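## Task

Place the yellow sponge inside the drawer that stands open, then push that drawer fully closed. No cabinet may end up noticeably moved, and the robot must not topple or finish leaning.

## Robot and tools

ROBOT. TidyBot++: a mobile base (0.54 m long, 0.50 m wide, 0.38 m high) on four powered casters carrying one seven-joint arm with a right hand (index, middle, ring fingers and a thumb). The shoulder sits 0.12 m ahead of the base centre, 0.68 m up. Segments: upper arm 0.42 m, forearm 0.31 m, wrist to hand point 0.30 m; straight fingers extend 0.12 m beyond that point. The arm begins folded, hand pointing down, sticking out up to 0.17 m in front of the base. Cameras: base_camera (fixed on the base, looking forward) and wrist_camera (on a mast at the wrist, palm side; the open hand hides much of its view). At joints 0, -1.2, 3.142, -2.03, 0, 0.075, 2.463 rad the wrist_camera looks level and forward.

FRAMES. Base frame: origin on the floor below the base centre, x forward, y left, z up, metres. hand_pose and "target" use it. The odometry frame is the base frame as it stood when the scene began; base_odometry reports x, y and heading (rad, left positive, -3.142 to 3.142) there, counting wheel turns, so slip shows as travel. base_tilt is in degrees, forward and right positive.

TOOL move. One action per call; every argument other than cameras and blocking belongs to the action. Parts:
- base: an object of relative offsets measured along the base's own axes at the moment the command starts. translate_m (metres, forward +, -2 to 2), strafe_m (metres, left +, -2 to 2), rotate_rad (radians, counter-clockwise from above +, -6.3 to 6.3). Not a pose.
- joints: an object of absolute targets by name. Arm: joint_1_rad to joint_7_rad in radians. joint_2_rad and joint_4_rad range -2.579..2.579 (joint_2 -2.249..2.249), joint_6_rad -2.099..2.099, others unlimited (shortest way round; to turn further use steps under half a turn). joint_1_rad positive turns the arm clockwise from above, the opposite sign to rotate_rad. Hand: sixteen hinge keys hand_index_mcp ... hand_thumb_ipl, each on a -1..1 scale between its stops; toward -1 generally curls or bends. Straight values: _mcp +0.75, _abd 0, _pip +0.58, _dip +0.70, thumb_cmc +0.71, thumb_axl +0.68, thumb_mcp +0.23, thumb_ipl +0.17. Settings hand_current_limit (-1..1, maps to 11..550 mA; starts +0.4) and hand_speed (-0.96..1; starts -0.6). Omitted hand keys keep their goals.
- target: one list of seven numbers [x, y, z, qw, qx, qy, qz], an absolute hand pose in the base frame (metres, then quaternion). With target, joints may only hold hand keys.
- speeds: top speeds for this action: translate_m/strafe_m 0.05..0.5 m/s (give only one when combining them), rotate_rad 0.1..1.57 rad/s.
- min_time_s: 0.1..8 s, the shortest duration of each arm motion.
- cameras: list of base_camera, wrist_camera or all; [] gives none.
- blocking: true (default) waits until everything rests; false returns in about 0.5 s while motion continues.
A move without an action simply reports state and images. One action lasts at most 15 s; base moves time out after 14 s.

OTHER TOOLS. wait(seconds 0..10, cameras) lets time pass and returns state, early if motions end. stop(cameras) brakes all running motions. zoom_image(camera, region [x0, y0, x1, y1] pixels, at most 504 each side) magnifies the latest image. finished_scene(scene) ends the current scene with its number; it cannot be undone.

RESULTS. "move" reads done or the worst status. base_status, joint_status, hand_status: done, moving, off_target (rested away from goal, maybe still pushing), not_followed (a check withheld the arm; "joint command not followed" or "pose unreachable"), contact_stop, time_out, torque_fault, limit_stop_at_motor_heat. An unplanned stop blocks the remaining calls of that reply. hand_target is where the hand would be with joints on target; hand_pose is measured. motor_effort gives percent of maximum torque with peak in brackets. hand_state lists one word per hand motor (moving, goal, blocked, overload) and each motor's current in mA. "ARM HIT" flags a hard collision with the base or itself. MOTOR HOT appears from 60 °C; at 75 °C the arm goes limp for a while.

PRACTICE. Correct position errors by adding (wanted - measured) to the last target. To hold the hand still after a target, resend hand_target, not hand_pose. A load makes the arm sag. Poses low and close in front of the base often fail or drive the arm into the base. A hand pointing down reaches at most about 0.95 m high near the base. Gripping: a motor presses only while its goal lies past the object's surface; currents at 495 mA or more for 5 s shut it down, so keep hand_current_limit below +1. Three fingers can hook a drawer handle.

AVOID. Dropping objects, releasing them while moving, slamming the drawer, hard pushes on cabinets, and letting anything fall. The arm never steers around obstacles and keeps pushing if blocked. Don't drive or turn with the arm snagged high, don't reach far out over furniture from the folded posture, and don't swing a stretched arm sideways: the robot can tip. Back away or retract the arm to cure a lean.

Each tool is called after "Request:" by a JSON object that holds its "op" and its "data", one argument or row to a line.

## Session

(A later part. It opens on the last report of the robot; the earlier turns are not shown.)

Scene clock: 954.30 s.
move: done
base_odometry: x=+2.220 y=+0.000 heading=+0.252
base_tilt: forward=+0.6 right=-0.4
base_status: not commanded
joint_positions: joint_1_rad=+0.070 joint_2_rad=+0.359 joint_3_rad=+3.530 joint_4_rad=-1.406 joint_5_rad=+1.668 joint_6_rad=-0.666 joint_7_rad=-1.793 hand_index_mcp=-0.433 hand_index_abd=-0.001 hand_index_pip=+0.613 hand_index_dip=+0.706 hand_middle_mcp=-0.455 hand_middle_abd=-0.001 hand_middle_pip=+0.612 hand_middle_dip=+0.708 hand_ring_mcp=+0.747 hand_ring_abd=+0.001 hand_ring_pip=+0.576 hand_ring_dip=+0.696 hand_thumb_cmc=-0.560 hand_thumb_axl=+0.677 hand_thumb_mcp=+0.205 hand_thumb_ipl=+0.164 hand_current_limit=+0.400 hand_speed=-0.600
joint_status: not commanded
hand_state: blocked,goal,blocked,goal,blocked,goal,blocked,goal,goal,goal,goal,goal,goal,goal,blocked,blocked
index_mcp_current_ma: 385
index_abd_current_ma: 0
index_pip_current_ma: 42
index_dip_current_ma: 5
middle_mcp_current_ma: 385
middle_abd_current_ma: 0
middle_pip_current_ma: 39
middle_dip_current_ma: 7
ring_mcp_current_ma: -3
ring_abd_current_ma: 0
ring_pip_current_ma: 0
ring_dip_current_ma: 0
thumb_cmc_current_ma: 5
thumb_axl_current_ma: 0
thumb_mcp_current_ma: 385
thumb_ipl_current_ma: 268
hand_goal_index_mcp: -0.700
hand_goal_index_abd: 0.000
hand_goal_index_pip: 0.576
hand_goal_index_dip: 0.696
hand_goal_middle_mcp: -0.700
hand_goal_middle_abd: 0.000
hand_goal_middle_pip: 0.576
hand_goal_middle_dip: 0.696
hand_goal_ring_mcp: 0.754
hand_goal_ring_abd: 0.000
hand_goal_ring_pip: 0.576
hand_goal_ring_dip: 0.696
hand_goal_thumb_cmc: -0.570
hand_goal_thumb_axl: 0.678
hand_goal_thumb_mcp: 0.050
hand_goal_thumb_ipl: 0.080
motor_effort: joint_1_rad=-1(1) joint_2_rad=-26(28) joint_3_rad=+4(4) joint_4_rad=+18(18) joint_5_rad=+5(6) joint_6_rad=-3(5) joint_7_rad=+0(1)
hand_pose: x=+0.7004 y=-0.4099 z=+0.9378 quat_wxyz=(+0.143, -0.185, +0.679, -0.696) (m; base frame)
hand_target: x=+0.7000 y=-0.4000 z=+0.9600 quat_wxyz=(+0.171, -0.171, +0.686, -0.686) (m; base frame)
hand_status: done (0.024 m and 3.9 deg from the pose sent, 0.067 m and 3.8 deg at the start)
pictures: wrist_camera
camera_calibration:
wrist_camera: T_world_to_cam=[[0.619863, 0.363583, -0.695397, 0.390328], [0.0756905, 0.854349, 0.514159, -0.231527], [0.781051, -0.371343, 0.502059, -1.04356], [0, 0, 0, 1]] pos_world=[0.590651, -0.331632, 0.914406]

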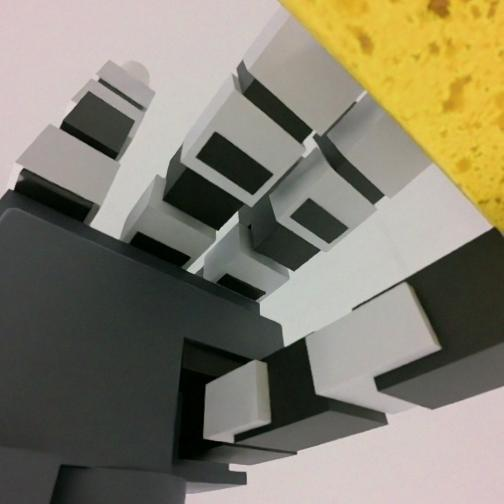

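Request:
{"op": "move", "data": {
  "target": [0.68, -0.38, 1.02, 0.171, -0.171, 0.686, -0.686],
  "min_time_s": 2
}}

Request:
{"op": "move", "data": {
  "base": {"translate_m": -0.5},
  "speeds": {"translate_m": 0.3},
  "cameras": ["all"]
}}

Scene clock: 1041.77 s.
Motor temperatures (°C): [36 38 31 31 44 34 38]
move: done
base_odometry: x=+2.220 y=+0.000 heading=+0.252
base_tilt: forward=+0.6 right=-0.4
base_status: not commanded
joint_positions: joint_1_rad=+0.070 joint_2_rad=+0.290 joint_3_rad=+3.507 joint_4_rad=-1.305 joint_5_rad=+1.499 joint_6_rad=-0.666 joint_7_rad=-1.526 hand_index_mcp=-0.433 hand_index_abd=-0.001 hand_index_pip=+0.613 hand_index_dip=+0.706 hand_middle_mcp=-0.455 hand_middle_abd=-0.001 hand_middle_pip=+0.612 hand_middle_dip=+0.708 hand_ring_mcp=+0.747 hand_ring_abd=+0.001 hand_ring_pip=+0.576 hand_ring_dip=+0.696 hand_thumb_cmc=-0.560 hand_thumb_axl=+0.677 hand_thumb_mcp=+0.205 hand_thumb_ipl=+0.164 hand_current_limit=+0.400 hand_speed=-0.600
joint_status: not commanded
hand_state: blocked,goal,blocked,goal,blocked,goal,blocked,goal,goal,goal,goal,goal,goal,goal,blocked,blocked
index_mcp_current_ma: 385
index_abd_current_ma: 0
index_pip_current_ma: 42
index_dip_current_ma: 5
middle_mcp_current_ma: 385
middle_abd_current_ma: 0
middle_pip_current_ma: 39
middle_dip_current_ma: 7
ring_mcp_current_ma: -3
ring_abd_current_ma: 0
ring_pip_current_ma: 0
ring_dip_current_ma: 0
thumb_cmc_current_ma: 5
thumb_axl_current_ma: 0
thumb_mcp_current_ma: 385
thumb_ipl_current_ma: 268
hand_goal_index_mcp: -0.700
hand_goal_index_abd: 0.000
hand_goal_index_pip: 0.576
hand_goal_index_dip: 0.696
hand_goal_middle_mcp: -0.700
hand_goal_middle_abd: 0.000
hand_goal_middle_pip: 0.576
hand_goal_middle_dip: 0.696
hand_goal_ring_mcp: 0.754
hand_goal_ring_abd: 0.000
hand_goal_ring_pip: 0.576
hand_goal_ring_dip: 0.696
hand_goal_thumb_cmc: -0.570
hand_goal_thumb_axl: 0.678
hand_goal_thumb_mcp: 0.050
hand_goal_thumb_ipl: 0.080
motor_effort: joint_1_rad=+0(1) joint_2_rad=-25(27) joint_3_rad=+3(4) joint_4_rad=+18(18) joint_5_rad=+6(6) joint_6_rad=-1(3) joint_7_rad=+0(1)
hand_pose: x=+0.6856 y=-0.3976 z=+0.9992 quat_wxyz=(+0.145, -0.193, +0.675, -0.697) (m; base frame)
hand_target: x=+0.6800 y=-0.3800 z=+1.0200 quat_wxyz=(+0.171, -0.171, +0.686, -0.686) (m; base frame)
hand_status: done (0.028 m and 4.2 deg from the pose sent, 0.090 m and 3.9 deg at the start)
pictures: none

Scene clock: 1044.47 s.
move: done
base_odometry: x=+1.736 y=-0.125 heading=+0.252
base_tilt: forward=+0.5 right=-0.4
base_status: done
joint_positions: joint_1_rad=+0.065 joint_2_rad=+0.276 joint_3_rad=+3.502 joint_4_rad=-1.301 joint_5_rad=+1.496 joint_6_rad=-0.666 joint_7_rad=-1.525 hand_index_mcp=-0.433 hand_index_abd=-0.001 hand_index_pip=+0.613 hand_index_dip=+0.706 hand_middle_mcp=-0.456 hand_middle_abd=-0.001 hand_middle_pip=+0.612 hand_middle_dip=+0.708 hand_ring_mcp=+0.746 hand_ring_abd=+0.001 hand_ring_pip=+0.576 hand_ring_dip=+0.696 hand_thumb_cmc=-0.560 hand_thumb_axl=+0.677 hand_thumb_mcp=+0.205 hand_thumb_ipl=+0.164 hand_current_limit=+0.400 hand_speed=-0.600
joint_status: not commanded
hand_state: blocked,goal,blocked,goal,blocked,goal,blocked,goal,goal,goal,goal,goal,goal,goal,blocked,blocked
index_mcp_current_ma: 385
index_abd_current_ma: 0
index_pip_current_ma: 42
index_dip_current_ma: 5
middle_mcp_current_ma: 385
middle_abd_current_ma: 0
middle_pip_current_ma: 39
middle_dip_current_ma: 7
ring_mcp_current_ma: -4
ring_abd_current_ma: 0
ring_pip_current_ma: 0
ring_dip_current_ma: 0
thumb_cmc_current_ma: 5
thumb_axl_current_ma: 0
thumb_mcp_current_ma: 385
thumb_ipl_current_ma: 268
hand_goal_index_mcp: -0.700
hand_goal_index_abd: 0.000
hand_goal_index_pip: 0.576
hand_goal_index_dip: 0.696
hand_goal_middle_mcp: -0.700
hand_goal_middle_abd: 0.000
hand_goal_middle_pip: 0.576
hand_goal_middle_dip: 0.696
hand_goal_ring_mcp: 0.754
hand_goal_ring_abd: 0.000
hand_goal_ring_pip: 0.576
hand_goal_ring_dip: 0.696
hand_goal_thumb_cmc: -0.570
hand_goal_thumb_axl: 0.678
hand_goal_thumb_mcp: 0.050
hand_goal_thumb_ipl: 0.080
motor_effort: joint_1_rad=+0(2) joint_2_rad=-25(30) joint_3_rad=+2(4) joint_4_rad=+18(19) joint_5_rad=+6(6) joint_6_rad=-1(2) joint_7_rad=+0(1)
hand_pose: x=+0.6853 y=-0.3919 z=+1.0085 quat_wxyz=(+0.155, -0.190, +0.673, -0.698) (m; base frame)
hand_target: x=+0.6800 y=-0.3800 z=+1.0200 quat_wxyz=(+0.171, -0.171, +0.686, -0.686) (m; base frame)
hand_status: not commanded
pictures: base_camera, wrist_camera
camera_calibration:
wrist_camera: T_world_to_cam=[[0.618365, 0.374487, -0.69093, 0.443049], [0.0473108, 0.859835, 0.508375, -0.254605], [0.784466, -0.34705, 0.513974, -1.06538], [0, 0, 0, 1]] pos_world=[0.573832, -0.316737, 0.983127]

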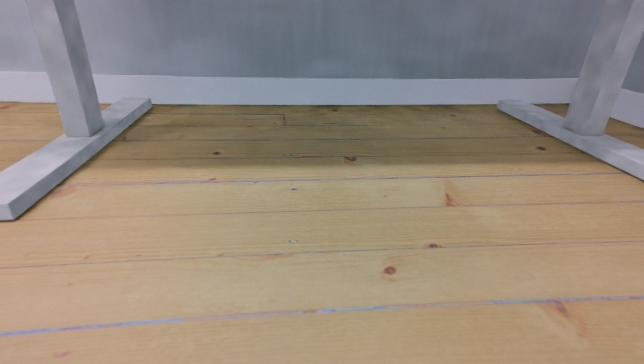

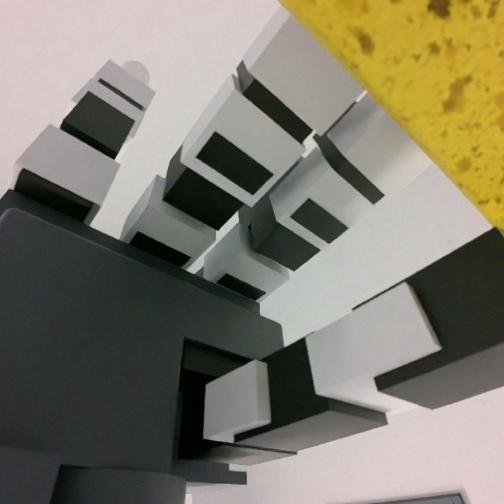

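Request:
{"op": "move", "data": {
  "base": {"translate_m": -0.755, "strafe_m": 0.819},
  "speeds": {"translate_m": 0.4}
}}

Request:
{"op": "move", "data": {
  "base": {"rotate_rad": -1.341},
  "speeds": {"rotate_rad": 0.6},
  "cameras": ["all"]
}}

Scene clock: 1059.77 s.
move: done
base_odometry: x=+0.800 y=+0.479 heading=+0.252
base_tilt: forward=+0.5 right=-0.4
base_status: done
joint_positions: joint_1_rad=+0.064 joint_2_rad=+0.274 joint_3_rad=+3.502 joint_4_rad=-1.301 joint_5_rad=+1.495 joint_6_rad=-0.666 joint_7_rad=-1.525 hand_index_mcp=-0.433 hand_index_abd=-0.001 hand_index_pip=+0.613 hand_index_dip=+0.706 hand_middle_mcp=-0.456 hand_middle_abd=-0.001 hand_middle_pip=+0.612 hand_middle_dip=+0.708 hand_ring_mcp=+0.746 hand_ring_abd=+0.001 hand_ring_pip=+0.576 hand_ring_dip=+0.696 hand_thumb_cmc=-0.560 hand_thumb_axl=+0.677 hand_thumb_mcp=+0.205 hand_thumb_ipl=+0.164 hand_current_limit=+0.400 hand_speed=-0.600
joint_status: not commanded
hand_state: blocked,goal,blocked,goal,blocked,goal,blocked,goal,goal,goal,goal,goal,goal,goal,blocked,blocked
index_mcp_current_ma: 385
index_abd_current_ma: 0
index_pip_current_ma: 42
index_dip_current_ma: 5
middle_mcp_current_ma: 385
middle_abd_current_ma: 0
middle_pip_current_ma: 39
middle_dip_current_ma: 7
ring_mcp_current_ma: -4
ring_abd_current_ma: 0
ring_pip_current_ma: 0
ring_dip_current_ma: 0
thumb_cmc_current_ma: 5
thumb_axl_current_ma: 0
thumb_mcp_current_ma: 385
thumb_ipl_current_ma: 268
hand_goal_index_mcp: -0.700
hand_goal_index_abd: 0.000
hand_goal_index_pip: 0.576
hand_goal_index_dip: 0.696
hand_goal_middle_mcp: -0.700
hand_goal_middle_abd: 0.000
hand_goal_middle_pip: 0.576
hand_goal_middle_dip: 0.696
hand_goal_ring_mcp: 0.754
hand_goal_ring_abd: 0.000
hand_goal_ring_pip: 0.576
hand_goal_ring_dip: 0.696
hand_goal_thumb_cmc: -0.570
hand_goal_thumb_axl: 0.678
hand_goal_thumb_mcp: 0.050
hand_goal_thumb_ipl: 0.080
motor_effort: joint_1_rad=-1(3) joint_2_rad=-24(27) joint_3_rad=+2(3) joint_4_rad=+18(19) joint_5_rad=+5(6) joint_6_rad=-1(1) joint_7_rad=+0(1)
hand_pose: x=+0.6850 y=-0.3914 z=+1.0095 quat_wxyz=(+0.156, -0.189, +0.673, -0.698) (m; base frame)
hand_target: x=+0.6800 y=-0.3800 z=+1.0200 quat_wxyz=(+0.171, -0.171, +0.686, -0.686) (m; base frame)
hand_status: not commanded
pictures: none

Scene clock: 1062.73 s.
move: done
base_odometry: x=+0.800 y=+0.479 heading=-1.088
base_tilt: forward=+0.6 right=-0.3
base_status: done
joint_positions: joint_1_rad=+0.060 joint_2_rad=+0.274 joint_3_rad=+3.493 joint_4_rad=-1.301 joint_5_rad=+1.495 joint_6_rad=-0.666 joint_7_rad=-1.525 hand_index_mcp=-0.433 hand_index_abd=-0.001 hand_index_pip=+0.613 hand_index_dip=+0.706 hand_middle_mcp=-0.456 hand_middle_abd=-0.001 hand_middle_pip=+0.612 hand_middle_dip=+0.708 hand_ring_mcp=+0.746 hand_ring_abd=+0.001 hand_ring_pip=+0.576 hand_ring_dip=+0.696 hand_thumb_cmc=-0.560 hand_thumb_axl=+0.677 hand_thumb_mcp=+0.205 hand_thumb_ipl=+0.164 hand_current_limit=+0.400 hand_speed=-0.600
joint_status: not commanded
hand_state: blocked,goal,blocked,goal,blocked,goal,blocked,goal,goal,goal,goal,goal,goal,goal,blocked,blocked
index_mcp_current_ma: 385
index_abd_current_ma: 0
index_pip_current_ma: 42
index_dip_current_ma: 5
middle_mcp_current_ma: 385
middle_abd_current_ma: 0
middle_pip_current_ma: 39
middle_dip_current_ma: 7
ring_mcp_current_ma: -4
ring_abd_current_ma: 0
ring_pip_current_ma: 0
ring_dip_current_ma: 0
thumb_cmc_current_ma: 5
thumb_axl_current_ma: 0
thumb_mcp_current_ma: 385
thumb_ipl_current_ma: 268
hand_goal_index_mcp: -0.700
hand_goal_index_abd: 0.000
hand_goal_index_pip: 0.576
hand_goal_index_dip: 0.696
hand_goal_middle_mcp: -0.700
hand_goal_middle_abd: 0.000
hand_goal_middle_pip: 0.576
hand_goal_middle_dip: 0.696
hand_goal_ring_mcp: 0.754
hand_goal_ring_abd: 0.000
hand_goal_ring_pip: 0.576
hand_goal_ring_dip: 0.696
hand_goal_thumb_cmc: -0.570
hand_goal_thumb_axl: 0.678
hand_goal_thumb_mcp: 0.050
hand_goal_thumb_ipl: 0.080
motor_effort: joint_1_rad=-1(4) joint_2_rad=-25(26) joint_3_rad=+2(5) joint_4_rad=+18(19) joint_5_rad=+5(6) joint_6_rad=-1(2) joint_7_rad=+1(1)
hand_pose: x=+0.6899 y=-0.3848 z=+1.0087 quat_wxyz=(+0.161, -0.194, +0.673, -0.696) (m; base frame)
hand_target: x=+0.6800 y=-0.3800 z=+1.0200 quat_wxyz=(+0.171, -0.171, +0.686, -0.686) (m; base frame)
hand_status: not commanded
pictures: base_camera, wrist_camera
camera_calibration:
wrist_camera: T_world_to_cam=[[0.614651, 0.384701, -0.688628, 0.441961], [0.0345039, 0.859061, 0.51071, -0.254884], [0.788044, -0.337669, 0.514749, -1.06635], [0, 0, 0, 1]] pos_world=[0.577472, -0.311134, 0.98342]

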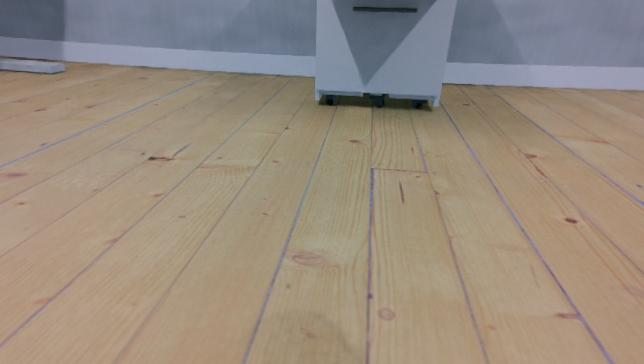

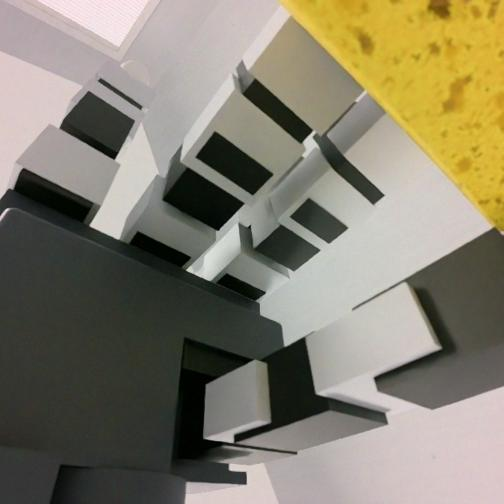

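Request:
{"op": "move", "data": {
  "joints": {"hand_ring_abd": -0.3}
}}

Request:
{"op": "move", "data": {
  "target": [0.78, -0.15, 0.93, 0.344, -0.363, 0.628, -0.596],
  "joints": {"hand_ring_mcp": -0.42},
  "min_time_s": 4,
  "cameras": ["wrist_camera"]
}}

Scene clock: 1127.20 s.
move: done
base_odometry: x=+0.800 y=+0.479 heading=-1.088
base_tilt: forward=+0.6 right=-0.4
base_status: not commanded
joint_positions: joint_1_rad=+0.060 joint_2_rad=+0.274 joint_3_rad=+3.493 joint_4_rad=-1.301 joint_5_rad=+1.495 joint_6_rad=-0.666 joint_7_rad=-1.525 hand_index_mcp=-0.433 hand_index_abd=-0.001 hand_index_pip=+0.613 hand_index_dip=+0.706 hand_middle_mcp=-0.456 hand_middle_abd=-0.001 hand_middle_pip=+0.612 hand_middle_dip=+0.708 hand_ring_mcp=+0.746 hand_ring_abd=-0.296 hand_ring_pip=+0.576 hand_ring_dip=+0.696 hand_thumb_cmc=-0.560 hand_thumb_axl=+0.677 hand_thumb_mcp=+0.205 hand_thumb_ipl=+0.164 hand_current_limit=+0.400 hand_speed=-0.600
joint_status: all done
hand_state: blocked,goal,blocked,goal,blocked,goal,blocked,goal,goal,goal,goal,goal,goal,goal,blocked,blocked
index_mcp_current_ma: 385
index_abd_current_ma: 0
index_pip_current_ma: 42
index_dip_current_ma: 5
middle_mcp_current_ma: 385
middle_abd_current_ma: 0
middle_pip_current_ma: 39
middle_dip_current_ma: 7
ring_mcp_current_ma: -4
ring_abd_current_ma: 1
ring_pip_current_ma: 0
ring_dip_current_ma: 0
thumb_cmc_current_ma: 5
thumb_axl_current_ma: 0
thumb_mcp_current_ma: 385
thumb_ipl_current_ma: 268
hand_goal_index_mcp: -0.700
hand_goal_index_abd: 0.000
hand_goal_index_pip: 0.576
hand_goal_index_dip: 0.696
hand_goal_middle_mcp: -0.700
hand_goal_middle_abd: 0.000
hand_goal_middle_pip: 0.576
hand_goal_middle_dip: 0.696
hand_goal_ring_mcp: 0.754
hand_goal_ring_abd: -0.300
hand_goal_ring_pip: 0.576
hand_goal_ring_dip: 0.696
hand_goal_thumb_cmc: -0.570
hand_goal_thumb_axl: 0.678
hand_goal_thumb_mcp: 0.050
hand_goal_thumb_ipl: 0.080
motor_effort: joint_1_rad=+0(1) joint_2_rad=-25(25) joint_3_rad=+3(3) joint_4_rad=+18(18) joint_5_rad=+6(6) joint_6_rad=+0(1) joint_7_rad=+0(1)
hand_pose: x=+0.6899 y=-0.3848 z=+1.0087 quat_wxyz=(+0.161, -0.194, +0.673, -0.696) (m; base frame)
hand_target: x=+0.6800 y=-0.3800 z=+1.0200 quat_wxyz=(+0.171, -0.171, +0.686, -0.686) (m; base frame)
hand_status: not commanded
pictures: none

Scene clock: 1131.50 s.
move: done
base_odometry: x=+0.800 y=+0.479 heading=-1.088
base_tilt: forward=+0.6 right=-0.4
base_status: not commanded
joint_positions: joint_1_rad=-0.038 joint_2_rad=+0.243 joint_3_rad=+3.295 joint_4_rad=-1.549 joint_5_rad=+1.763 joint_6_rad=-0.517 joint_7_rad=-1.882 hand_index_mcp=-0.433 hand_index_abd=-0.001 hand_index_pip=+0.613 hand_index_dip=+0.706 hand_middle_mcp=-0.456 hand_middle_abd=-0.001 hand_middle_pip=+0.612 hand_middle_dip=+0.708 hand_ring_mcp=-0.420 hand_ring_abd=-0.296 hand_ring_pip=+0.576 hand_ring_dip=+0.696 hand_thumb_cmc=-0.560 hand_thumb_axl=+0.677 hand_thumb_mcp=+0.205 hand_thumb_ipl=+0.164 hand_current_limit=+0.400 hand_speed=-0.600
joint_status: all done
hand_state: blocked,goal,blocked,goal,blocked,goal,blocked,goal,goal,goal,goal,goal,goal,goal,blocked,blocked
index_mcp_current_ma: 385
index_abd_current_ma: 0
index_pip_current_ma: 42
index_dip_current_ma: 5
middle_mcp_current_ma: 385
middle_abd_current_ma: 0
middle_pip_current_ma: 39
middle_dip_current_ma: 7
ring_mcp_current_ma: 0
ring_abd_current_ma: 1
ring_pip_current_ma: 0
ring_dip_current_ma: 0
thumb_cmc_current_ma: 5
thumb_axl_current_ma: 0
thumb_mcp_current_ma: 385
thumb_ipl_current_ma: 268
hand_goal_index_mcp: -0.700
hand_goal_index_abd: 0.000
hand_goal_index_pip: 0.576
hand_goal_index_dip: 0.696
hand_goal_middle_mcp: -0.700
hand_goal_middle_abd: 0.000
hand_goal_middle_pip: 0.576
hand_goal_middle_dip: 0.696
hand_goal_ring_mcp: -0.420
hand_goal_ring_abd: -0.300
hand_goal_ring_pip: 0.576
hand_goal_ring_dip: 0.696
hand_goal_thumb_cmc: -0.570
hand_goal_thumb_axl: 0.678
hand_goal_thumb_mcp: 0.050
hand_goal_thumb_ipl: 0.080
motor_effort: joint_1_rad=+0(1) joint_2_rad=-25(26) joint_3_rad=+1(3) joint_4_rad=+18(19) joint_5_rad=+4(7) joint_6_rad=-3(4) joint_7_rad=+1(1)
hand_pose: x=+0.7788 y=-0.1845 z=+0.9128 quat_wxyz=(+0.311, -0.334, +0.654, -0.603) (m; base frame)
hand_target: x=+0.7800 y=-0.1500 z=+0.9300 quat_wxyz=(+0.344, -0.363, +0.628, -0.596) (m; base frame)
hand_status: done (0.039 m and 5.9 deg from the pose sent, 0.264 m and 31.3 deg at the start)
pictures: wrist_camera
camera_calibration:
wrist_camera: T_world_to_cam=[[0.36215, 0.678979, -0.63862, 0.449438], [-0.307947, 0.733809, 0.605552, -0.223975], [0.879782, -0.0226391, 0.474838, -0.996237], [0, 0, 0, 1]] pos_world=[0.644735, -0.163358, 0.8957]

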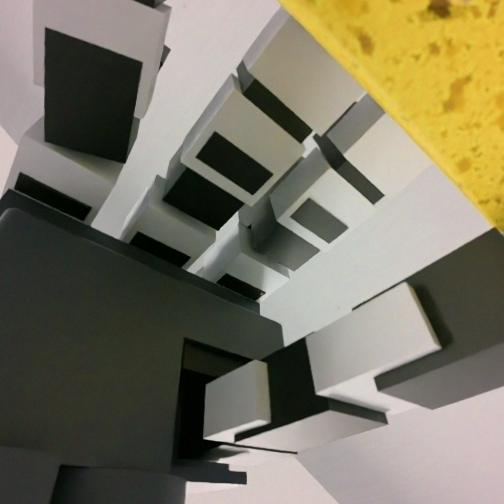

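Request:
{"op": "move", "data": {
  "target": [0.83, -0.05, 0.82, 0.487, -0.513, 0.513, -0.487],
  "min_time_s": 4
}}

Request:
{"op": "move", "data": {
  "target": [0.83, -0.05, 0.68, 0.487, -0.513, 0.513, -0.487],
  "min_time_s": 3,
  "cameras": ["wrist_camera"]
}}

Scene clock: 1141.20 s.
move: done
base_odometry: x=+0.800 y=+0.479 heading=-1.088
base_tilt: forward=+0.6 right=-0.4
base_status: not commanded
joint_positions: joint_1_rad=+0.788 joint_2_rad=+0.482 joint_3_rad=+2.214 joint_4_rad=-1.685 joint_5_rad=+2.871 joint_6_rad=-0.516 joint_7_rad=-2.503 hand_index_mcp=-0.433 hand_index_abd=-0.001 hand_index_pip=+0.613 hand_index_dip=+0.706 hand_middle_mcp=-0.456 hand_middle_abd=-0.001 hand_middle_pip=+0.612 hand_middle_dip=+0.708 hand_ring_mcp=-0.420 hand_ring_abd=-0.296 hand_ring_pip=+0.576 hand_ring_dip=+0.696 hand_thumb_cmc=-0.560 hand_thumb_axl=+0.677 hand_thumb_mcp=+0.205 hand_thumb_ipl=+0.164 hand_current_limit=+0.400 hand_speed=-0.600
joint_status: not commanded
hand_state: blocked,goal,blocked,goal,blocked,goal,blocked,goal,goal,goal,goal,goal,goal,goal,blocked,blocked
index_mcp_current_ma: 385
index_abd_current_ma: 0
index_pip_current_ma: 42
index_dip_current_ma: 5
middle_mcp_current_ma: 385
middle_abd_current_ma: 0
middle_pip_current_ma: 39
middle_dip_current_ma: 7
ring_mcp_current_ma: 0
ring_abd_current_ma: 1
ring_pip_current_ma: 0
ring_dip_current_ma: 0
thumb_cmc_current_ma: 5
thumb_axl_current_ma: 0
thumb_mcp_current_ma: 385
thumb_ipl_current_ma: 268
hand_goal_index_mcp: -0.700
hand_goal_index_abd: 0.000
hand_goal_index_pip: 0.576
hand_goal_index_dip: 0.696
hand_goal_middle_mcp: -0.700
hand_goal_middle_abd: 0.000
hand_goal_middle_pip: 0.576
hand_goal_middle_dip: 0.696
hand_goal_ring_mcp: -0.420
hand_goal_ring_abd: -0.300
hand_goal_ring_pip: 0.576
hand_goal_ring_dip: 0.696
hand_goal_thumb_cmc: -0.570
hand_goal_thumb_axl: 0.678
hand_goal_thumb_mcp: 0.050
hand_goal_thumb_ipl: 0.080
motor_effort: joint_1_rad=-1(2) joint_2_rad=-24(27) joint_3_rad=-6(6) joint_4_rad=+16(18) joint_5_rad=+2(5) joint_6_rad=-8(8) joint_7_rad=+1(1)
hand_pose: x=+0.8341 y=-0.0656 z=+0.8634 quat_wxyz=(+0.484, -0.479, +0.507, -0.528) (m; base frame)
hand_target: x=+0.8300 y=-0.0500 z=+0.8200 quat_wxyz=(+0.487, -0.513, +0.513, -0.487) (m; base frame)
hand_status: done (0.046 m and 6.2 deg from the pose sent, 0.171 m and 35.7 deg at the start)
pictures: none

Scene clock: 1144.50 s.
move: done
base_odometry: x=+0.800 y=+0.479 heading=-1.088
base_tilt: forward=+0.6 right=-0.4
base_status: not commanded
joint_positions: joint_1_rad=+0.023 joint_2_rad=+0.535 joint_3_rad=+3.364 joint_4_rad=-1.900 joint_5_rad=+3.340 joint_6_rad=-0.850 joint_7_rad=-3.390 hand_index_mcp=-0.433 hand_index_abd=-0.001 hand_index_pip=+0.613 hand_index_dip=+0.706 hand_middle_mcp=-0.456 hand_middle_abd=-0.001 hand_middle_pip=+0.612 hand_middle_dip=+0.708 hand_ring_mcp=-0.420 hand_ring_abd=-0.296 hand_ring_pip=+0.576 hand_ring_dip=+0.696 hand_thumb_cmc=-0.560 hand_thumb_axl=+0.677 hand_thumb_mcp=+0.205 hand_thumb_ipl=+0.164 hand_current_limit=+0.400 hand_speed=-0.600
joint_status: not commanded
hand_state: blocked,goal,blocked,goal,blocked,goal,blocked,goal,goal,goal,goal,goal,goal,goal,blocked,blocked
index_mcp_current_ma: 385
index_abd_current_ma: 0
index_pip_current_ma: 42
index_dip_current_ma: 5
middle_mcp_current_ma: 385
middle_abd_current_ma: 0
middle_pip_current_ma: 39
middle_dip_current_ma: 7
ring_mcp_current_ma: 0
ring_abd_current_ma: 1
ring_pip_current_ma: 0
ring_dip_current_ma: 0
thumb_cmc_current_ma: 5
thumb_axl_current_ma: 0
thumb_mcp_current_ma: 385
thumb_ipl_current_ma: 268
hand_goal_index_mcp: -0.700
hand_goal_index_abd: 0.000
hand_goal_index_pip: 0.576
hand_goal_index_dip: 0.696
hand_goal_middle_mcp: -0.700
hand_goal_middle_abd: 0.000
hand_goal_middle_pip: 0.576
hand_goal_middle_dip: 0.696
hand_goal_ring_mcp: -0.420
hand_goal_ring_abd: -0.300
hand_goal_ring_pip: 0.576
hand_goal_ring_dip: 0.696
hand_goal_thumb_cmc: -0.570
hand_goal_thumb_axl: 0.678
hand_goal_thumb_mcp: 0.050
hand_goal_thumb_ipl: 0.080
motor_effort: joint_1_rad=+0(1) joint_2_rad=-29(31) joint_3_rad=+1(6) joint_4_rad=+14(17) joint_5_rad=-2(3) joint_6_rad=-9(9) joint_7_rad=+0(1)
hand_pose: x=+0.8318 y=-0.0725 z=+0.7137 quat_wxyz=(+0.477, -0.487, +0.526, -0.508) (m; base frame)
hand_target: x=+0.8300 y=-0.0500 z=+0.6800 quat_wxyz=(+0.487, -0.513, +0.513, -0.487) (m; base frame)
hand_status: done (0.041 m and 4.2 deg from the pose sent, 0.184 m and 6.2 deg at the start)
pictures: wrist_camera
camera_calibration:
wrist_camera: T_world_to_cam=[[-0.0166626, 0.76707, -0.641347, 0.55057], [-0.67706, 0.463339, 0.571758, 0.142204], [0.735739, 0.443757, 0.511632, -0.818401], [0, 0, 0, 1]] pos_world=[0.707584, -0.125043, 0.69052]

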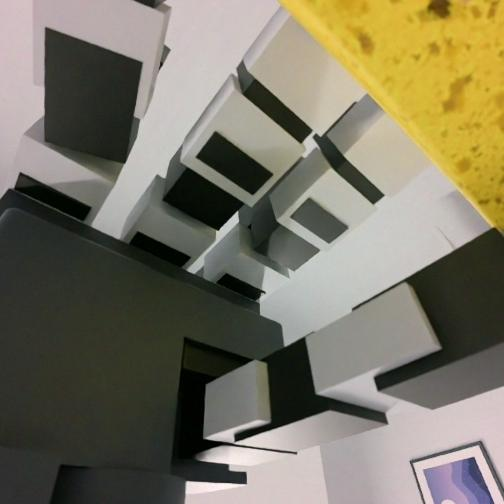

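Request:
{"op": "move", "data": {
  "base": {"translate_m": 0.5, "strafe_m": 0.01},
  "speeds": {"translate_m": 0.25},
  "cameras": ["all"]
}}

Scene clock: 1157.70 s.
move: done
base_odometry: x=+1.041 y=+0.041 heading=-1.089
base_tilt: forward=+0.6 right=-0.4
base_status: done
joint_positions: joint_1_rad=+0.021 joint_2_rad=+0.542 joint_3_rad=+3.367 joint_4_rad=-1.905 joint_5_rad=+3.341 joint_6_rad=-0.855 joint_7_rad=-3.392 hand_index_mcp=-0.433 hand_index_abd=-0.001 hand_index_pip=+0.613 hand_index_dip=+0.706 hand_middle_mcp=-0.456 hand_middle_abd=-0.001 hand_middle_pip=+0.612 hand_middle_dip=+0.708 hand_ring_mcp=-0.420 hand_ring_abd=-0.296 hand_ring_pip=+0.576 hand_ring_dip=+0.696 hand_thumb_cmc=-0.560 hand_thumb_axl=+0.677 hand_thumb_mcp=+0.205 hand_thumb_ipl=+0.164 hand_current_limit=+0.400 hand_speed=-0.600
joint_status: not commanded
hand_state: blocked,goal,blocked,goal,blocked,goal,blocked,goal,goal,goal,goal,goal,goal,goal,blocked,blocked
index_mcp_current_ma: 385
index_abd_current_ma: 0
index_pip_current_ma: 42
index_dip_current_ma: 5
middle_mcp_current_ma: 385
middle_abd_current_ma: 0
middle_pip_current_ma: 40
middle_dip_current_ma: 7
ring_mcp_current_ma: 0
ring_abd_current_ma: 1
ring_pip_current_ma: 0
ring_dip_current_ma: 0
thumb_cmc_current_ma: 5
thumb_axl_current_ma: 0
thumb_mcp_current_ma: 385
thumb_ipl_current_ma: 268
hand_goal_index_mcp: -0.700
hand_goal_index_abd: 0.000
hand_goal_index_pip: 0.576
hand_goal_index_dip: 0.696
hand_goal_middle_mcp: -0.700
hand_goal_middle_abd: 0.000
hand_goal_middle_pip: 0.576
hand_goal_middle_dip: 0.696
hand_goal_ring_mcp: -0.420
hand_goal_ring_abd: -0.300
hand_goal_ring_pip: 0.576
hand_goal_ring_dip: 0.696
hand_goal_thumb_cmc: -0.570
hand_goal_thumb_axl: 0.678
hand_goal_thumb_mcp: 0.050
hand_goal_thumb_ipl: 0.080
motor_effort: joint_1_rad=+0(2) joint_2_rad=-30(31) joint_3_rad=+1(2) joint_4_rad=+14(15) joint_5_rad=-2(3) joint_6_rad=-9(10) joint_7_rad=+0(1)
hand_pose: x=+0.8308 y=-0.0718 z=+0.7071 quat_wxyz=(+0.476, -0.490, +0.528, -0.505) (m; base frame)
hand_target: x=+0.8300 y=-0.0500 z=+0.6800 quat_wxyz=(+0.487, -0.513, +0.513, -0.487) (m; base frame)
hand_status: not commanded
pictures: base_camera, wrist_camera
camera_calibration:
wrist_camera: T_world_to_cam=[[-0.023127, 0.767866, -0.640193, 0.550295], [-0.673115, 0.461509, 0.577863, 0.137252], [0.739176, 0.444288, 0.506189, -0.813564], [0, 0, 0, 1]] pos_world=[0.70648, -0.124438, 0.684799]

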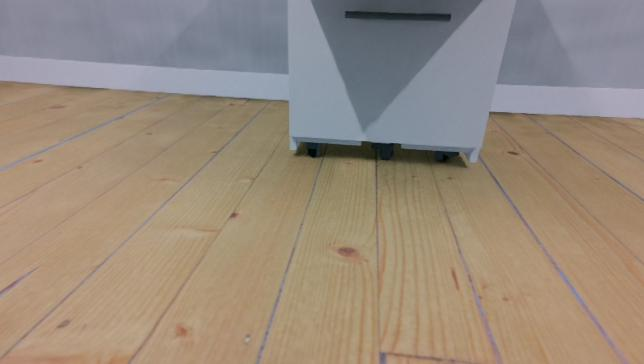

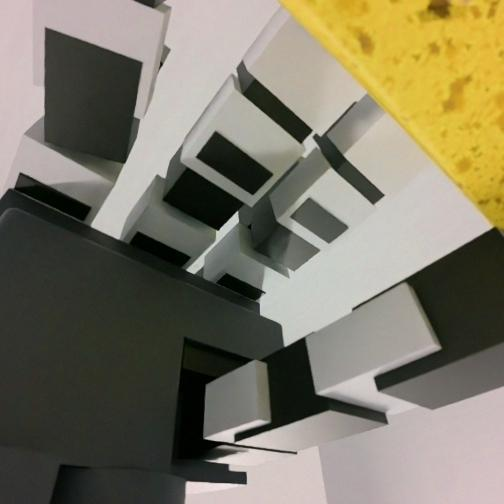

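Request:
{"op": "move", "data": {
  "base": {"translate_m": 0.045, "strafe_m": 0.02},
  "speeds": {"translate_m": 0.1}
}}

Request:
{"op": "move", "data": {
  "target": [0.83, -0.05, 0.60, 0.487, -0.513, 0.513, -0.487],
  "min_time_s": 3,
  "cameras": ["wrist_camera"]
}}

Scene clock: 1191.17 s.
move: done
base_odometry: x=+1.080 y=+0.010 heading=-1.090
base_tilt: forward=+0.6 right=-0.4
base_status: done
joint_positions: joint_1_rad=+0.016 joint_2_rad=+0.544 joint_3_rad=+3.370 joint_4_rad=-1.907 joint_5_rad=+3.342 joint_6_rad=-0.856 joint_7_rad=-3.393 hand_index_mcp=-0.433 hand_index_abd=-0.001 hand_index_pip=+0.613 hand_index_dip=+0.706 hand_middle_mcp=-0.456 hand_middle_abd=-0.001 hand_middle_pip=+0.612 hand_middle_dip=+0.708 hand_ring_mcp=-0.420 hand_ring_abd=-0.296 hand_ring_pip=+0.576 hand_ring_dip=+0.696 hand_thumb_cmc=-0.560 hand_thumb_axl=+0.677 hand_thumb_mcp=+0.205 hand_thumb_ipl=+0.164 hand_current_limit=+0.400 hand_speed=-0.600
joint_status: not commanded
hand_state: blocked,goal,blocked,goal,blocked,goal,blocked,goal,goal,goal,goal,goal,goal,goal,blocked,blocked
index_mcp_current_ma: 385
index_abd_current_ma: 0
index_pip_current_ma: 42
index_dip_current_ma: 5
middle_mcp_current_ma: 385
middle_abd_current_ma: 0
middle_pip_current_ma: 40
middle_dip_current_ma: 7
ring_mcp_current_ma: 0
ring_abd_current_ma: 1
ring_pip_current_ma: 0
ring_dip_current_ma: 0
thumb_cmc_current_ma: 5
thumb_axl_current_ma: 0
thumb_mcp_current_ma: 385
thumb_ipl_current_ma: 268
hand_goal_index_mcp: -0.700
hand_goal_index_abd: 0.000
hand_goal_index_pip: 0.576
hand_goal_index_dip: 0.696
hand_goal_middle_mcp: -0.700
hand_goal_middle_abd: 0.000
hand_goal_middle_pip: 0.576
hand_goal_middle_dip: 0.696
hand_goal_ring_mcp: -0.420
hand_goal_ring_abd: -0.300
hand_goal_ring_pip: 0.576
hand_goal_ring_dip: 0.696
hand_goal_thumb_cmc: -0.570
hand_goal_thumb_axl: 0.678
hand_goal_thumb_mcp: 0.050
hand_goal_thumb_ipl: 0.080
motor_effort: joint_1_rad=+0(2) joint_2_rad=-29(32) joint_3_rad=+1(2) joint_4_rad=+14(15) joint_5_rad=-2(3) joint_6_rad=-9(9) joint_7_rad=+0(1)
hand_pose: x=+0.8306 y=-0.0699 z=+0.7050 quat_wxyz=(+0.475, -0.491, +0.528, -0.504) (m; base frame)
hand_target: x=+0.8300 y=-0.0500 z=+0.6800 quat_wxyz=(+0.487, -0.513, +0.513, -0.487) (m; base frame)
hand_status: not commanded
pictures: none

Scene clock: 1194.47 s.
move: done
base_odometry: x=+1.080 y=+0.010 heading=-1.090
base_tilt: forward=+0.6 right=-0.4
base_status: not commanded
joint_positions: joint_1_rad=+0.086 joint_2_rad=+0.705 joint_3_rad=+3.262 joint_4_rad=-1.936 joint_5_rad=+3.342 joint_6_rad=-1.042 joint_7_rad=-3.335 hand_index_mcp=-0.433 hand_index_abd=-0.001 hand_index_pip=+0.613 hand_index_dip=+0.706 hand_middle_mcp=-0.456 hand_middle_abd=-0.001 hand_middle_pip=+0.612 hand_middle_dip=+0.708 hand_ring_mcp=-0.420 hand_ring_abd=-0.296 hand_ring_pip=+0.576 hand_ring_dip=+0.696 hand_thumb_cmc=-0.560 hand_thumb_axl=+0.677 hand_thumb_mcp=+0.205 hand_thumb_ipl=+0.164 hand_current_limit=+0.400 hand_speed=-0.600
joint_status: not commanded
hand_state: blocked,goal,blocked,goal,blocked,goal,blocked,goal,goal,goal,goal,goal,goal,goal,blocked,blocked
index_mcp_current_ma: 385
index_abd_current_ma: 0
index_pip_current_ma: 42
index_dip_current_ma: 5
middle_mcp_current_ma: 385
middle_abd_current_ma: 0
middle_pip_current_ma: 40
middle_dip_current_ma: 7
ring_mcp_current_ma: 0
ring_abd_current_ma: 1
ring_pip_current_ma: 0
ring_dip_current_ma: 0
thumb_cmc_current_ma: 5
thumb_axl_current_ma: 0
thumb_mcp_current_ma: 385
thumb_ipl_current_ma: 268
hand_goal_index_mcp: -0.700
hand_goal_index_abd: 0.000
hand_goal_index_pip: 0.576
hand_goal_index_dip: 0.696
hand_goal_middle_mcp: -0.700
hand_goal_middle_abd: 0.000
hand_goal_middle_pip: 0.576
hand_goal_middle_dip: 0.696
hand_goal_ring_mcp: -0.420
hand_goal_ring_abd: -0.300
hand_goal_ring_pip: 0.576
hand_goal_ring_dip: 0.696
hand_goal_thumb_cmc: -0.570
hand_goal_thumb_axl: 0.678
hand_goal_thumb_mcp: 0.050
hand_goal_thumb_ipl: 0.080
motor_effort: joint_1_rad=+0(1) joint_2_rad=-32(33) joint_3_rad=+1(2) joint_4_rad=+12(14) joint_5_rad=-1(3) joint_6_rad=-9(9) joint_7_rad=+0(1)
hand_pose: x=+0.8350 y=-0.0491 z=+0.6287 quat_wxyz=(+0.491, -0.504, +0.519, -0.485) (m; base frame)
hand_target: x=+0.8300 y=-0.0500 z=+0.6000 quat_wxyz=(+0.487, -0.513, +0.513, -0.487) (m; base frame)
hand_status: done (0.029 m and 1.3 deg from the pose sent, 0.107 m and 3.8 deg at the start)
pictures: wrist_camera
camera_calibration:
wrist_camera: T_world_to_cam=[[-0.0740067, 0.773365, -0.629627, 0.518916], [-0.69406, 0.413418, 0.589378, 0.182778], [0.716104, 0.480616, 0.506166, -0.766079], [0, 0, 0, 1]] pos_world=[0.713854, -0.108685, 0.606761]

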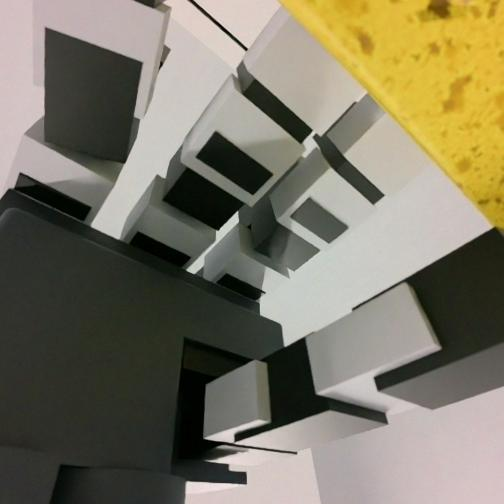

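Request:
{"op": "zoom_image", "data": {
  "camera": "wrist_camera",
  "region": [130, 0, 330, 200]
}}

Scaled by 2.520 from the camera's 504x504 image, which has a finer 720x720 frame.

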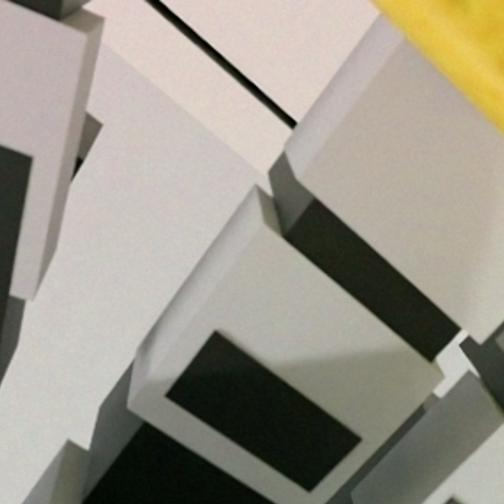

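Request:
{"op": "move", "data": {
  "target": [0.83, -0.055, 0.53, 0.487, -0.513, 0.513, -0.487],
  "min_time_s": 3,
  "cameras": ["wrist_camera"]
}}

Scene clock: 1228.40 s.
move: done
base_odometry: x=+1.080 y=+0.010 heading=-1.090
base_tilt: forward=+0.6 right=-0.4
base_status: not commanded
joint_positions: joint_1_rad=+0.196 joint_2_rad=+0.874 joint_3_rad=+3.121 joint_4_rad=-1.936 joint_5_rad=+3.342 joint_6_rad=-1.178 joint_7_rad=-3.204 hand_index_mcp=-0.433 hand_index_abd=-0.001 hand_index_pip=+0.613 hand_index_dip=+0.706 hand_middle_mcp=-0.456 hand_middle_abd=-0.001 hand_middle_pip=+0.612 hand_middle_dip=+0.708 hand_ring_mcp=-0.420 hand_ring_abd=-0.296 hand_ring_pip=+0.576 hand_ring_dip=+0.696 hand_thumb_cmc=-0.560 hand_thumb_axl=+0.677 hand_thumb_mcp=+0.205 hand_thumb_ipl=+0.164 hand_current_limit=+0.400 hand_speed=-0.600
joint_status: not commanded
hand_state: blocked,goal,blocked,goal,blocked,goal,blocked,goal,goal,goal,goal,goal,goal,goal,blocked,blocked
index_mcp_current_ma: 385
index_abd_current_ma: 0
index_pip_current_ma: 42
index_dip_current_ma: 5
middle_mcp_current_ma: 385
middle_abd_current_ma: 0
middle_pip_current_ma: 40
middle_dip_current_ma: 7
ring_mcp_current_ma: 0
ring_abd_current_ma: 1
ring_pip_current_ma: 0
ring_dip_current_ma: 0
thumb_cmc_current_ma: 5
thumb_axl_current_ma: 0
thumb_mcp_current_ma: 385
thumb_ipl_current_ma: 268
hand_goal_index_mcp: -0.700
hand_goal_index_abd: 0.000
hand_goal_index_pip: 0.576
hand_goal_index_dip: 0.696
hand_goal_middle_mcp: -0.700
hand_goal_middle_abd: 0.000
hand_goal_middle_pip: 0.576
hand_goal_middle_dip: 0.696
hand_goal_ring_mcp: -0.420
hand_goal_ring_abd: -0.300
hand_goal_ring_pip: 0.576
hand_goal_ring_dip: 0.696
hand_goal_thumb_cmc: -0.570
hand_goal_thumb_axl: 0.678
hand_goal_thumb_mcp: 0.050
hand_goal_thumb_ipl: 0.080
motor_effort: joint_1_rad=-1(1) joint_2_rad=-34(34) joint_3_rad=-1(2) joint_4_rad=+9(12) joint_5_rad=-1(2) joint_6_rad=-9(9) joint_7_rad=+1(1)
hand_pose: x=+0.8323 y=-0.0517 z=+0.5510 quat_wxyz=(+0.487, -0.513, +0.518, -0.480) (m; base frame)
hand_target: x=+0.8300 y=-0.0550 z=+0.5300 quat_wxyz=(+0.487, -0.513, +0.513, -0.487) (m; base frame)
hand_status: done (0.021 m and 1.0 deg from the pose sent, 0.099 m and 1.3 deg at the start)
pictures: wrist_camera
camera_calibration:
wrist_camera: T_world_to_cam=[[-0.0947548, 0.767672, -0.6338, 0.491008], [-0.687992, 0.409656, 0.59904, 0.217313], [0.719506, 0.492811, 0.489335, -0.71649], [0, 0, 0, 1]] pos_world=[0.711553, -0.112862, 0.531625]

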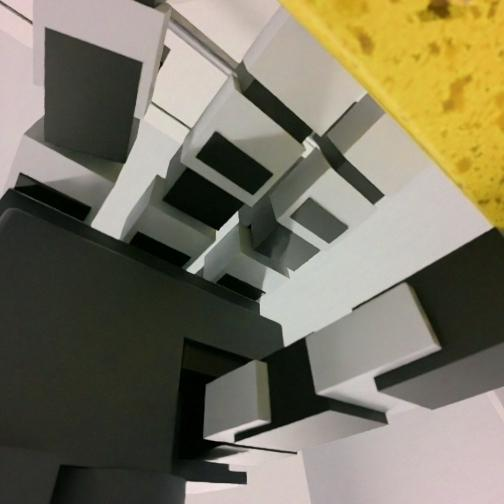

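Request:
{"op": "move", "data": {
  "target": [0.825, -0.06, 0.50, 0.487, -0.513, 0.513, -0.487],
  "min_time_s": 2,
  "cameras": ["wrist_camera"]
}}

Scene clock: 1243.23 s.
move: done
base_odometry: x=+1.080 y=+0.010 heading=-1.090
base_tilt: forward=+0.6 right=-0.4
base_status: not commanded
joint_positions: joint_1_rad=+0.246 joint_2_rad=+0.941 joint_3_rad=+3.063 joint_4_rad=-1.936 joint_5_rad=+3.342 joint_6_rad=-1.246 joint_7_rad=-3.146 hand_index_mcp=-0.433 hand_index_abd=-0.001 hand_index_pip=+0.613 hand_index_dip=+0.706 hand_middle_mcp=-0.456 hand_middle_abd=-0.001 hand_middle_pip=+0.612 hand_middle_dip=+0.708 hand_ring_mcp=-0.420 hand_ring_abd=-0.296 hand_ring_pip=+0.576 hand_ring_dip=+0.696 hand_thumb_cmc=-0.560 hand_thumb_axl=+0.677 hand_thumb_mcp=+0.205 hand_thumb_ipl=+0.164 hand_current_limit=+0.400 hand_speed=-0.600
joint_status: not commanded
hand_state: blocked,goal,blocked,goal,blocked,goal,blocked,goal,goal,goal,goal,goal,goal,goal,blocked,blocked
index_mcp_current_ma: 385
index_abd_current_ma: 0
index_pip_current_ma: 42
index_dip_current_ma: 5
middle_mcp_current_ma: 385
middle_abd_current_ma: 0
middle_pip_current_ma: 40
middle_dip_current_ma: 7
ring_mcp_current_ma: 0
ring_abd_current_ma: 1
ring_pip_current_ma: 0
ring_dip_current_ma: 0
thumb_cmc_current_ma: 5
thumb_axl_current_ma: 0
thumb_mcp_current_ma: 385
thumb_ipl_current_ma: 268
hand_goal_index_mcp: -0.700
hand_goal_index_abd: 0.000
hand_goal_index_pip: 0.576
hand_goal_index_dip: 0.696
hand_goal_middle_mcp: -0.700
hand_goal_middle_abd: 0.000
hand_goal_middle_pip: 0.576
hand_goal_middle_dip: 0.696
hand_goal_ring_mcp: -0.420
hand_goal_ring_abd: -0.300
hand_goal_ring_pip: 0.576
hand_goal_ring_dip: 0.696
hand_goal_thumb_cmc: -0.570
hand_goal_thumb_axl: 0.678
hand_goal_thumb_mcp: 0.050
hand_goal_thumb_ipl: 0.080
motor_effort: joint_1_rad=+0(1) joint_2_rad=-32(34) joint_3_rad=-1(2) joint_4_rad=+7(10) joint_5_rad=+0(2) joint_6_rad=-8(9) joint_7_rad=+1(1)
hand_pose: x=+0.8302 y=-0.0576 z=+0.5280 quat_wxyz=(+0.489, -0.507, +0.518, -0.485) (m; base frame)
hand_target: x=+0.8250 y=-0.0600 z=+0.5000 quat_wxyz=(+0.487, -0.513, +0.513, -0.487) (m; base frame)
hand_status: done (0.029 m and 0.9 deg from the pose sent, 0.052 m and 1.0 deg at the start)
pictures: wrist_camera
camera_calibration:
wrist_camera: T_world_to_cam=[[-0.0791592, 0.769486, -0.633739, 0.467962], [-0.692116, 0.415108, 0.590475, 0.240253], [0.717432, 0.485362, 0.499714, -0.704911], [0, 0, 0, 1]] pos_world=[0.709053, -0.117684, 0.506956]

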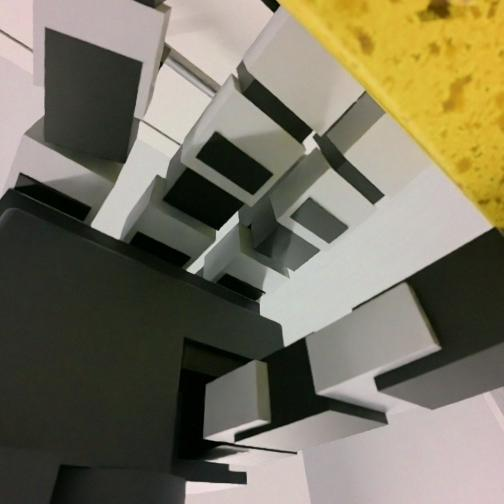

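Request:
{"op": "move", "data": {
  "target": [0.82, -0.06, 0.48, 0.487, -0.513, 0.513, -0.487],
  "min_time_s": 2,
  "cameras": ["wrist_camera"]
}}

Scene clock: 1256.07 s.
move: done
base_odometry: x=+1.080 y=+0.010 heading=-1.090
base_tilt: forward=+0.6 right=-0.4
base_status: not commanded
joint_positions: joint_1_rad=+0.272 joint_2_rad=+0.986 joint_3_rad=+3.025 joint_4_rad=-1.933 joint_5_rad=+3.342 joint_6_rad=-1.294 joint_7_rad=-3.103 hand_index_mcp=-0.433 hand_index_abd=-0.001 hand_index_pip=+0.613 hand_index_dip=+0.706 hand_middle_mcp=-0.456 hand_middle_abd=-0.001 hand_middle_pip=+0.612 hand_middle_dip=+0.708 hand_ring_mcp=-0.420 hand_ring_abd=-0.296 hand_ring_pip=+0.576 hand_ring_dip=+0.696 hand_thumb_cmc=-0.560 hand_thumb_axl=+0.677 hand_thumb_mcp=+0.205 hand_thumb_ipl=+0.164 hand_current_limit=+0.400 hand_speed=-0.600
joint_status: not commanded
hand_state: blocked,goal,blocked,goal,blocked,goal,blocked,goal,goal,goal,goal,goal,goal,goal,blocked,blocked
index_mcp_current_ma: 385
index_abd_current_ma: 0
index_pip_current_ma: 42
index_dip_current_ma: 5
middle_mcp_current_ma: 385
middle_abd_current_ma: 0
middle_pip_current_ma: 40
middle_dip_current_ma: 7
ring_mcp_current_ma: 0
ring_abd_current_ma: 1
ring_pip_current_ma: 0
ring_dip_current_ma: 0
thumb_cmc_current_ma: 5
thumb_axl_current_ma: 0
thumb_mcp_current_ma: 385
thumb_ipl_current_ma: 268
hand_goal_index_mcp: -0.700
hand_goal_index_abd: 0.000
hand_goal_index_pip: 0.576
hand_goal_index_dip: 0.696
hand_goal_middle_mcp: -0.700
hand_goal_middle_abd: 0.000
hand_goal_middle_pip: 0.576
hand_goal_middle_dip: 0.696
hand_goal_ring_mcp: -0.420
hand_goal_ring_abd: -0.300
hand_goal_ring_pip: 0.576
hand_goal_ring_dip: 0.696
hand_goal_thumb_cmc: -0.570
hand_goal_thumb_axl: 0.678
hand_goal_thumb_mcp: 0.050
hand_goal_thumb_ipl: 0.080
motor_effort: joint_1_rad=+1(1) joint_2_rad=-31(32) joint_3_rad=-1(2) joint_4_rad=+4(7) joint_5_rad=+0(1) joint_6_rad=-7(8) joint_7_rad=+0(1)
hand_pose: x=+0.8297 y=-0.0583 z=+0.5149 quat_wxyz=(+0.491, -0.503, +0.515, -0.490) (m; base frame)
hand_target: x=+0.8200 y=-0.0600 z=+0.4800 quat_wxyz=(+0.487, -0.513, +0.513, -0.487) (m; base frame)
hand_status: done (0.036 m and 1.3 deg from the pose sent, 0.049 m and 0.9 deg at the start)
pictures: wrist_camera
camera_calibration:
wrist_camera: T_world_to_cam=[[-0.0664881, 0.768638, -0.63622, 0.450944], [-0.699086, 0.419075, 0.579357, 0.259607], [0.711939, 0.483293, 0.509481, -0.698359], [0, 0, 0, 1]] pos_world=[0.70866, -0.117895, 0.492295]

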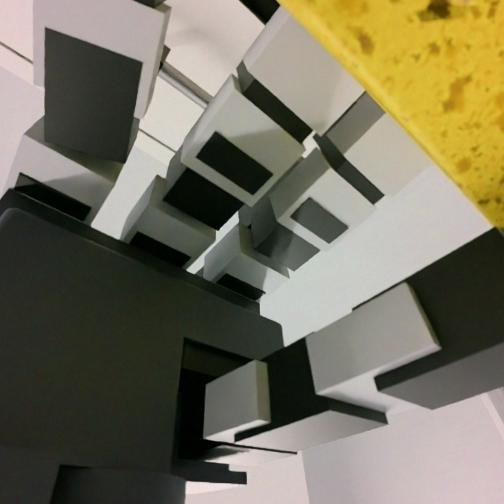

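Request:
{"op": "move", "data": {
  "joints": {"hand_thumb_mcp": 0.25, "hand_thumb_ipl": 0.17, "hand_index_mcp": -0.4, "hand_middle_mcp": -0.4, "hand_speed": -0.9},
  "cameras": ["wrist_camera"]
}}

Request:
{"op": "move", "data": {
  "joints": {"hand_thumb_mcp": 0.4, "hand_thumb_ipl": 0.2, "hand_index_mcp": -0.33, "hand_middle_mcp": -0.33},
  "cameras": ["wrist_camera"]
}}

Scene clock: 1264.33 s.
move: done
base_odometry: x=+1.080 y=+0.010 heading=-1.090
base_tilt: forward=+0.6 right=-0.4
base_status: not commanded
joint_positions: joint_1_rad=+0.272 joint_2_rad=+0.986 joint_3_rad=+3.025 joint_4_rad=-1.933 joint_5_rad=+3.342 joint_6_rad=-1.295 joint_7_rad=-3.103 hand_index_mcp=-0.406 hand_index_abd=-0.001 hand_index_pip=+0.579 hand_index_dip=+0.699 hand_middle_mcp=-0.406 hand_middle_abd=-0.001 hand_middle_pip=+0.578 hand_middle_dip=+0.699 hand_ring_mcp=-0.420 hand_ring_abd=-0.296 hand_ring_pip=+0.576 hand_ring_dip=+0.696 hand_thumb_cmc=-0.568 hand_thumb_axl=+0.677 hand_thumb_mcp=+0.247 hand_thumb_ipl=+0.172 hand_current_limit=+0.400 hand_speed=-0.900
joint_status: all done
hand_state: goal,goal,goal,goal,goal,goal,goal,goal,goal,goal,goal,goal,goal,goal,goal,goal
index_mcp_current_ma: -2
index_abd_current_ma: 0
index_pip_current_ma: 0
index_dip_current_ma: 1
middle_mcp_current_ma: -2
middle_abd_current_ma: 0
middle_pip_current_ma: 0
middle_dip_current_ma: 1
ring_mcp_current_ma: 0
ring_abd_current_ma: 1
ring_pip_current_ma: 0
ring_dip_current_ma: 0
thumb_cmc_current_ma: 0
thumb_axl_current_ma: 0
thumb_mcp_current_ma: -1
thumb_ipl_current_ma: 1
hand_goal_index_mcp: -0.400
hand_goal_index_abd: 0.000
hand_goal_index_pip: 0.576
hand_goal_index_dip: 0.696
hand_goal_middle_mcp: -0.400
hand_goal_middle_abd: 0.000
hand_goal_middle_pip: 0.576
hand_goal_middle_dip: 0.696
hand_goal_ring_mcp: -0.420
hand_goal_ring_abd: -0.300
hand_goal_ring_pip: 0.576
hand_goal_ring_dip: 0.696
hand_goal_thumb_cmc: -0.570
hand_goal_thumb_axl: 0.678
hand_goal_thumb_mcp: 0.250
hand_goal_thumb_ipl: 0.170
motor_effort: joint_1_rad=+0(1) joint_2_rad=-31(32) joint_3_rad=-2(2) joint_4_rad=+4(5) joint_5_rad=+0(2) joint_6_rad=-7(7) joint_7_rad=+0(0)
hand_pose: x=+0.8297 y=-0.0583 z=+0.5150 quat_wxyz=(+0.491, -0.503, +0.515, -0.490) (m; base frame)
hand_target: x=+0.8200 y=-0.0600 z=+0.4800 quat_wxyz=(+0.487, -0.513, +0.513, -0.487) (m; base frame)
hand_status: not commanded
pictures: wrist_camera
camera_calibration:
wrist_camera: T_world_to_cam=[[-0.0664472, 0.768608, -0.63626, 0.450931], [-0.699141, 0.419091, 0.57928, 0.259685], [0.71189, 0.483326, 0.509518, -0.698339], [0, 0, 0, 1]] pos_world=[0.70866, -0.117895, 0.492295]

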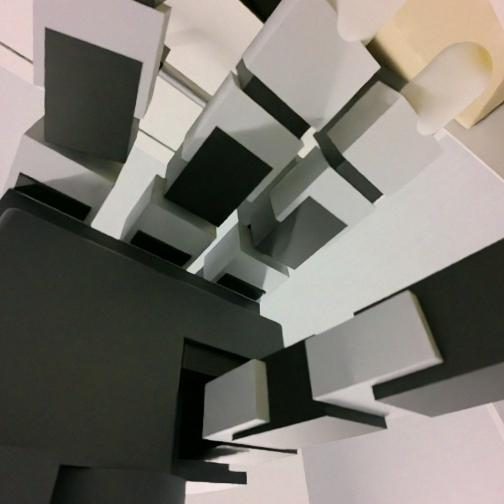

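Scene clock: 1265.30 s.
move: done
base_odometry: x=+1.080 y=+0.010 heading=-1.090
base_tilt: forward=+0.5 right=-0.4
base_status: not commanded
joint_positions: joint_1_rad=+0.272 joint_2_rad=+0.986 joint_3_rad=+3.025 joint_4_rad=-1.933 joint_5_rad=+3.342 joint_6_rad=-1.295 joint_7_rad=-3.103 hand_index_mcp=-0.338 hand_index_abd=-0.001 hand_index_pip=+0.578 hand_index_dip=+0.699 hand_middle_mcp=-0.337 hand_middle_abd=-0.001 hand_middle_pip=+0.578 hand_middle_dip=+0.699 hand_ring_mcp=-0.420 hand_ring_abd=-0.296 hand_ring_pip=+0.576 hand_ring_dip=+0.696 hand_thumb_cmc=-0.568 hand_thumb_axl=+0.677 hand_thumb_mcp=+0.395 hand_thumb_ipl=+0.197 hand_current_limit=+0.400 hand_speed=-0.900
joint_status: all done
hand_state: goal,goal,goal,goal,goal,goal,goal,goal,goal,goal,goal,goal,goal,goal,goal,goal
index_mcp_current_ma: -3
index_abd_current_ma: 0
index_pip_current_ma: 0
index_dip_current_ma: 1
middle_mcp_current_ma: -3
middle_abd_current_ma: 0
middle_pip_current_ma: 0
middle_dip_current_ma: 1
ring_mcp_current_ma: 0
ring_abd_current_ma: 1
ring_pip_current_ma: 0
ring_dip_current_ma: 0
thumb_cmc_current_ma: 0
thumb_axl_current_ma: 0
thumb_mcp_current_ma: -2
thumb_ipl_current_ma: -1
hand_goal_index_mcp: -0.330
hand_goal_index_abd: 0.000
hand_goal_index_pip: 0.576
hand_goal_index_dip: 0.696
hand_goal_middle_mcp: -0.330
hand_goal_middle_abd: 0.000
hand_goal_middle_pip: 0.576
hand_goal_middle_dip: 0.696
hand_goal_ring_mcp: -0.420
hand_goal_ring_abd: -0.300
hand_goal_ring_pip: 0.576
hand_goal_ring_dip: 0.696
hand_goal_thumb_cmc: -0.570
hand_goal_thumb_axl: 0.678
hand_goal_thumb_mcp: 0.400
hand_goal_thumb_ipl: 0.200
motor_effort: joint_1_rad=+1(1) joint_2_rad=-31(32) joint_3_rad=-2(2) joint_4_rad=+4(5) joint_5_rad=+0(1) joint_6_rad=-7(7) joint_7_rad=+0(1)
hand_pose: x=+0.8297 y=-0.0583 z=+0.5150 quat_wxyz=(+0.491, -0.503, +0.515, -0.490) (m; base frame)
hand_target: x=+0.8200 y=-0.0600 z=+0.4800 quat_wxyz=(+0.487, -0.513, +0.513, -0.487) (m; base frame)
hand_status: not commanded
pictures: wrist_camera
camera_calibration:
wrist_camera: T_world_to_cam=[[-0.0664472, 0.768608, -0.63626, 0.450931], [-0.699141, 0.419091, 0.57928, 0.259685], [0.71189, 0.483326, 0.509518, -0.698339], [0, 0, 0, 1]] pos_world=[0.70866, -0.117895, 0.492295]

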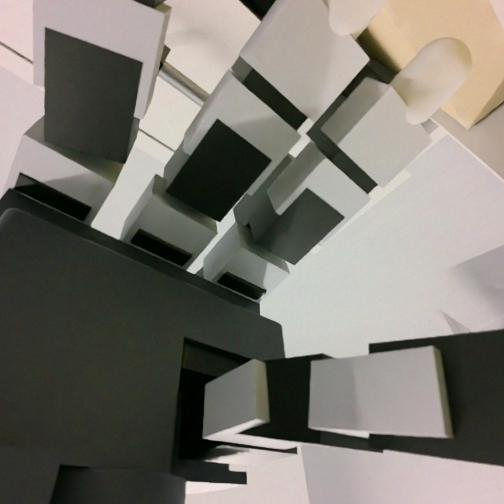

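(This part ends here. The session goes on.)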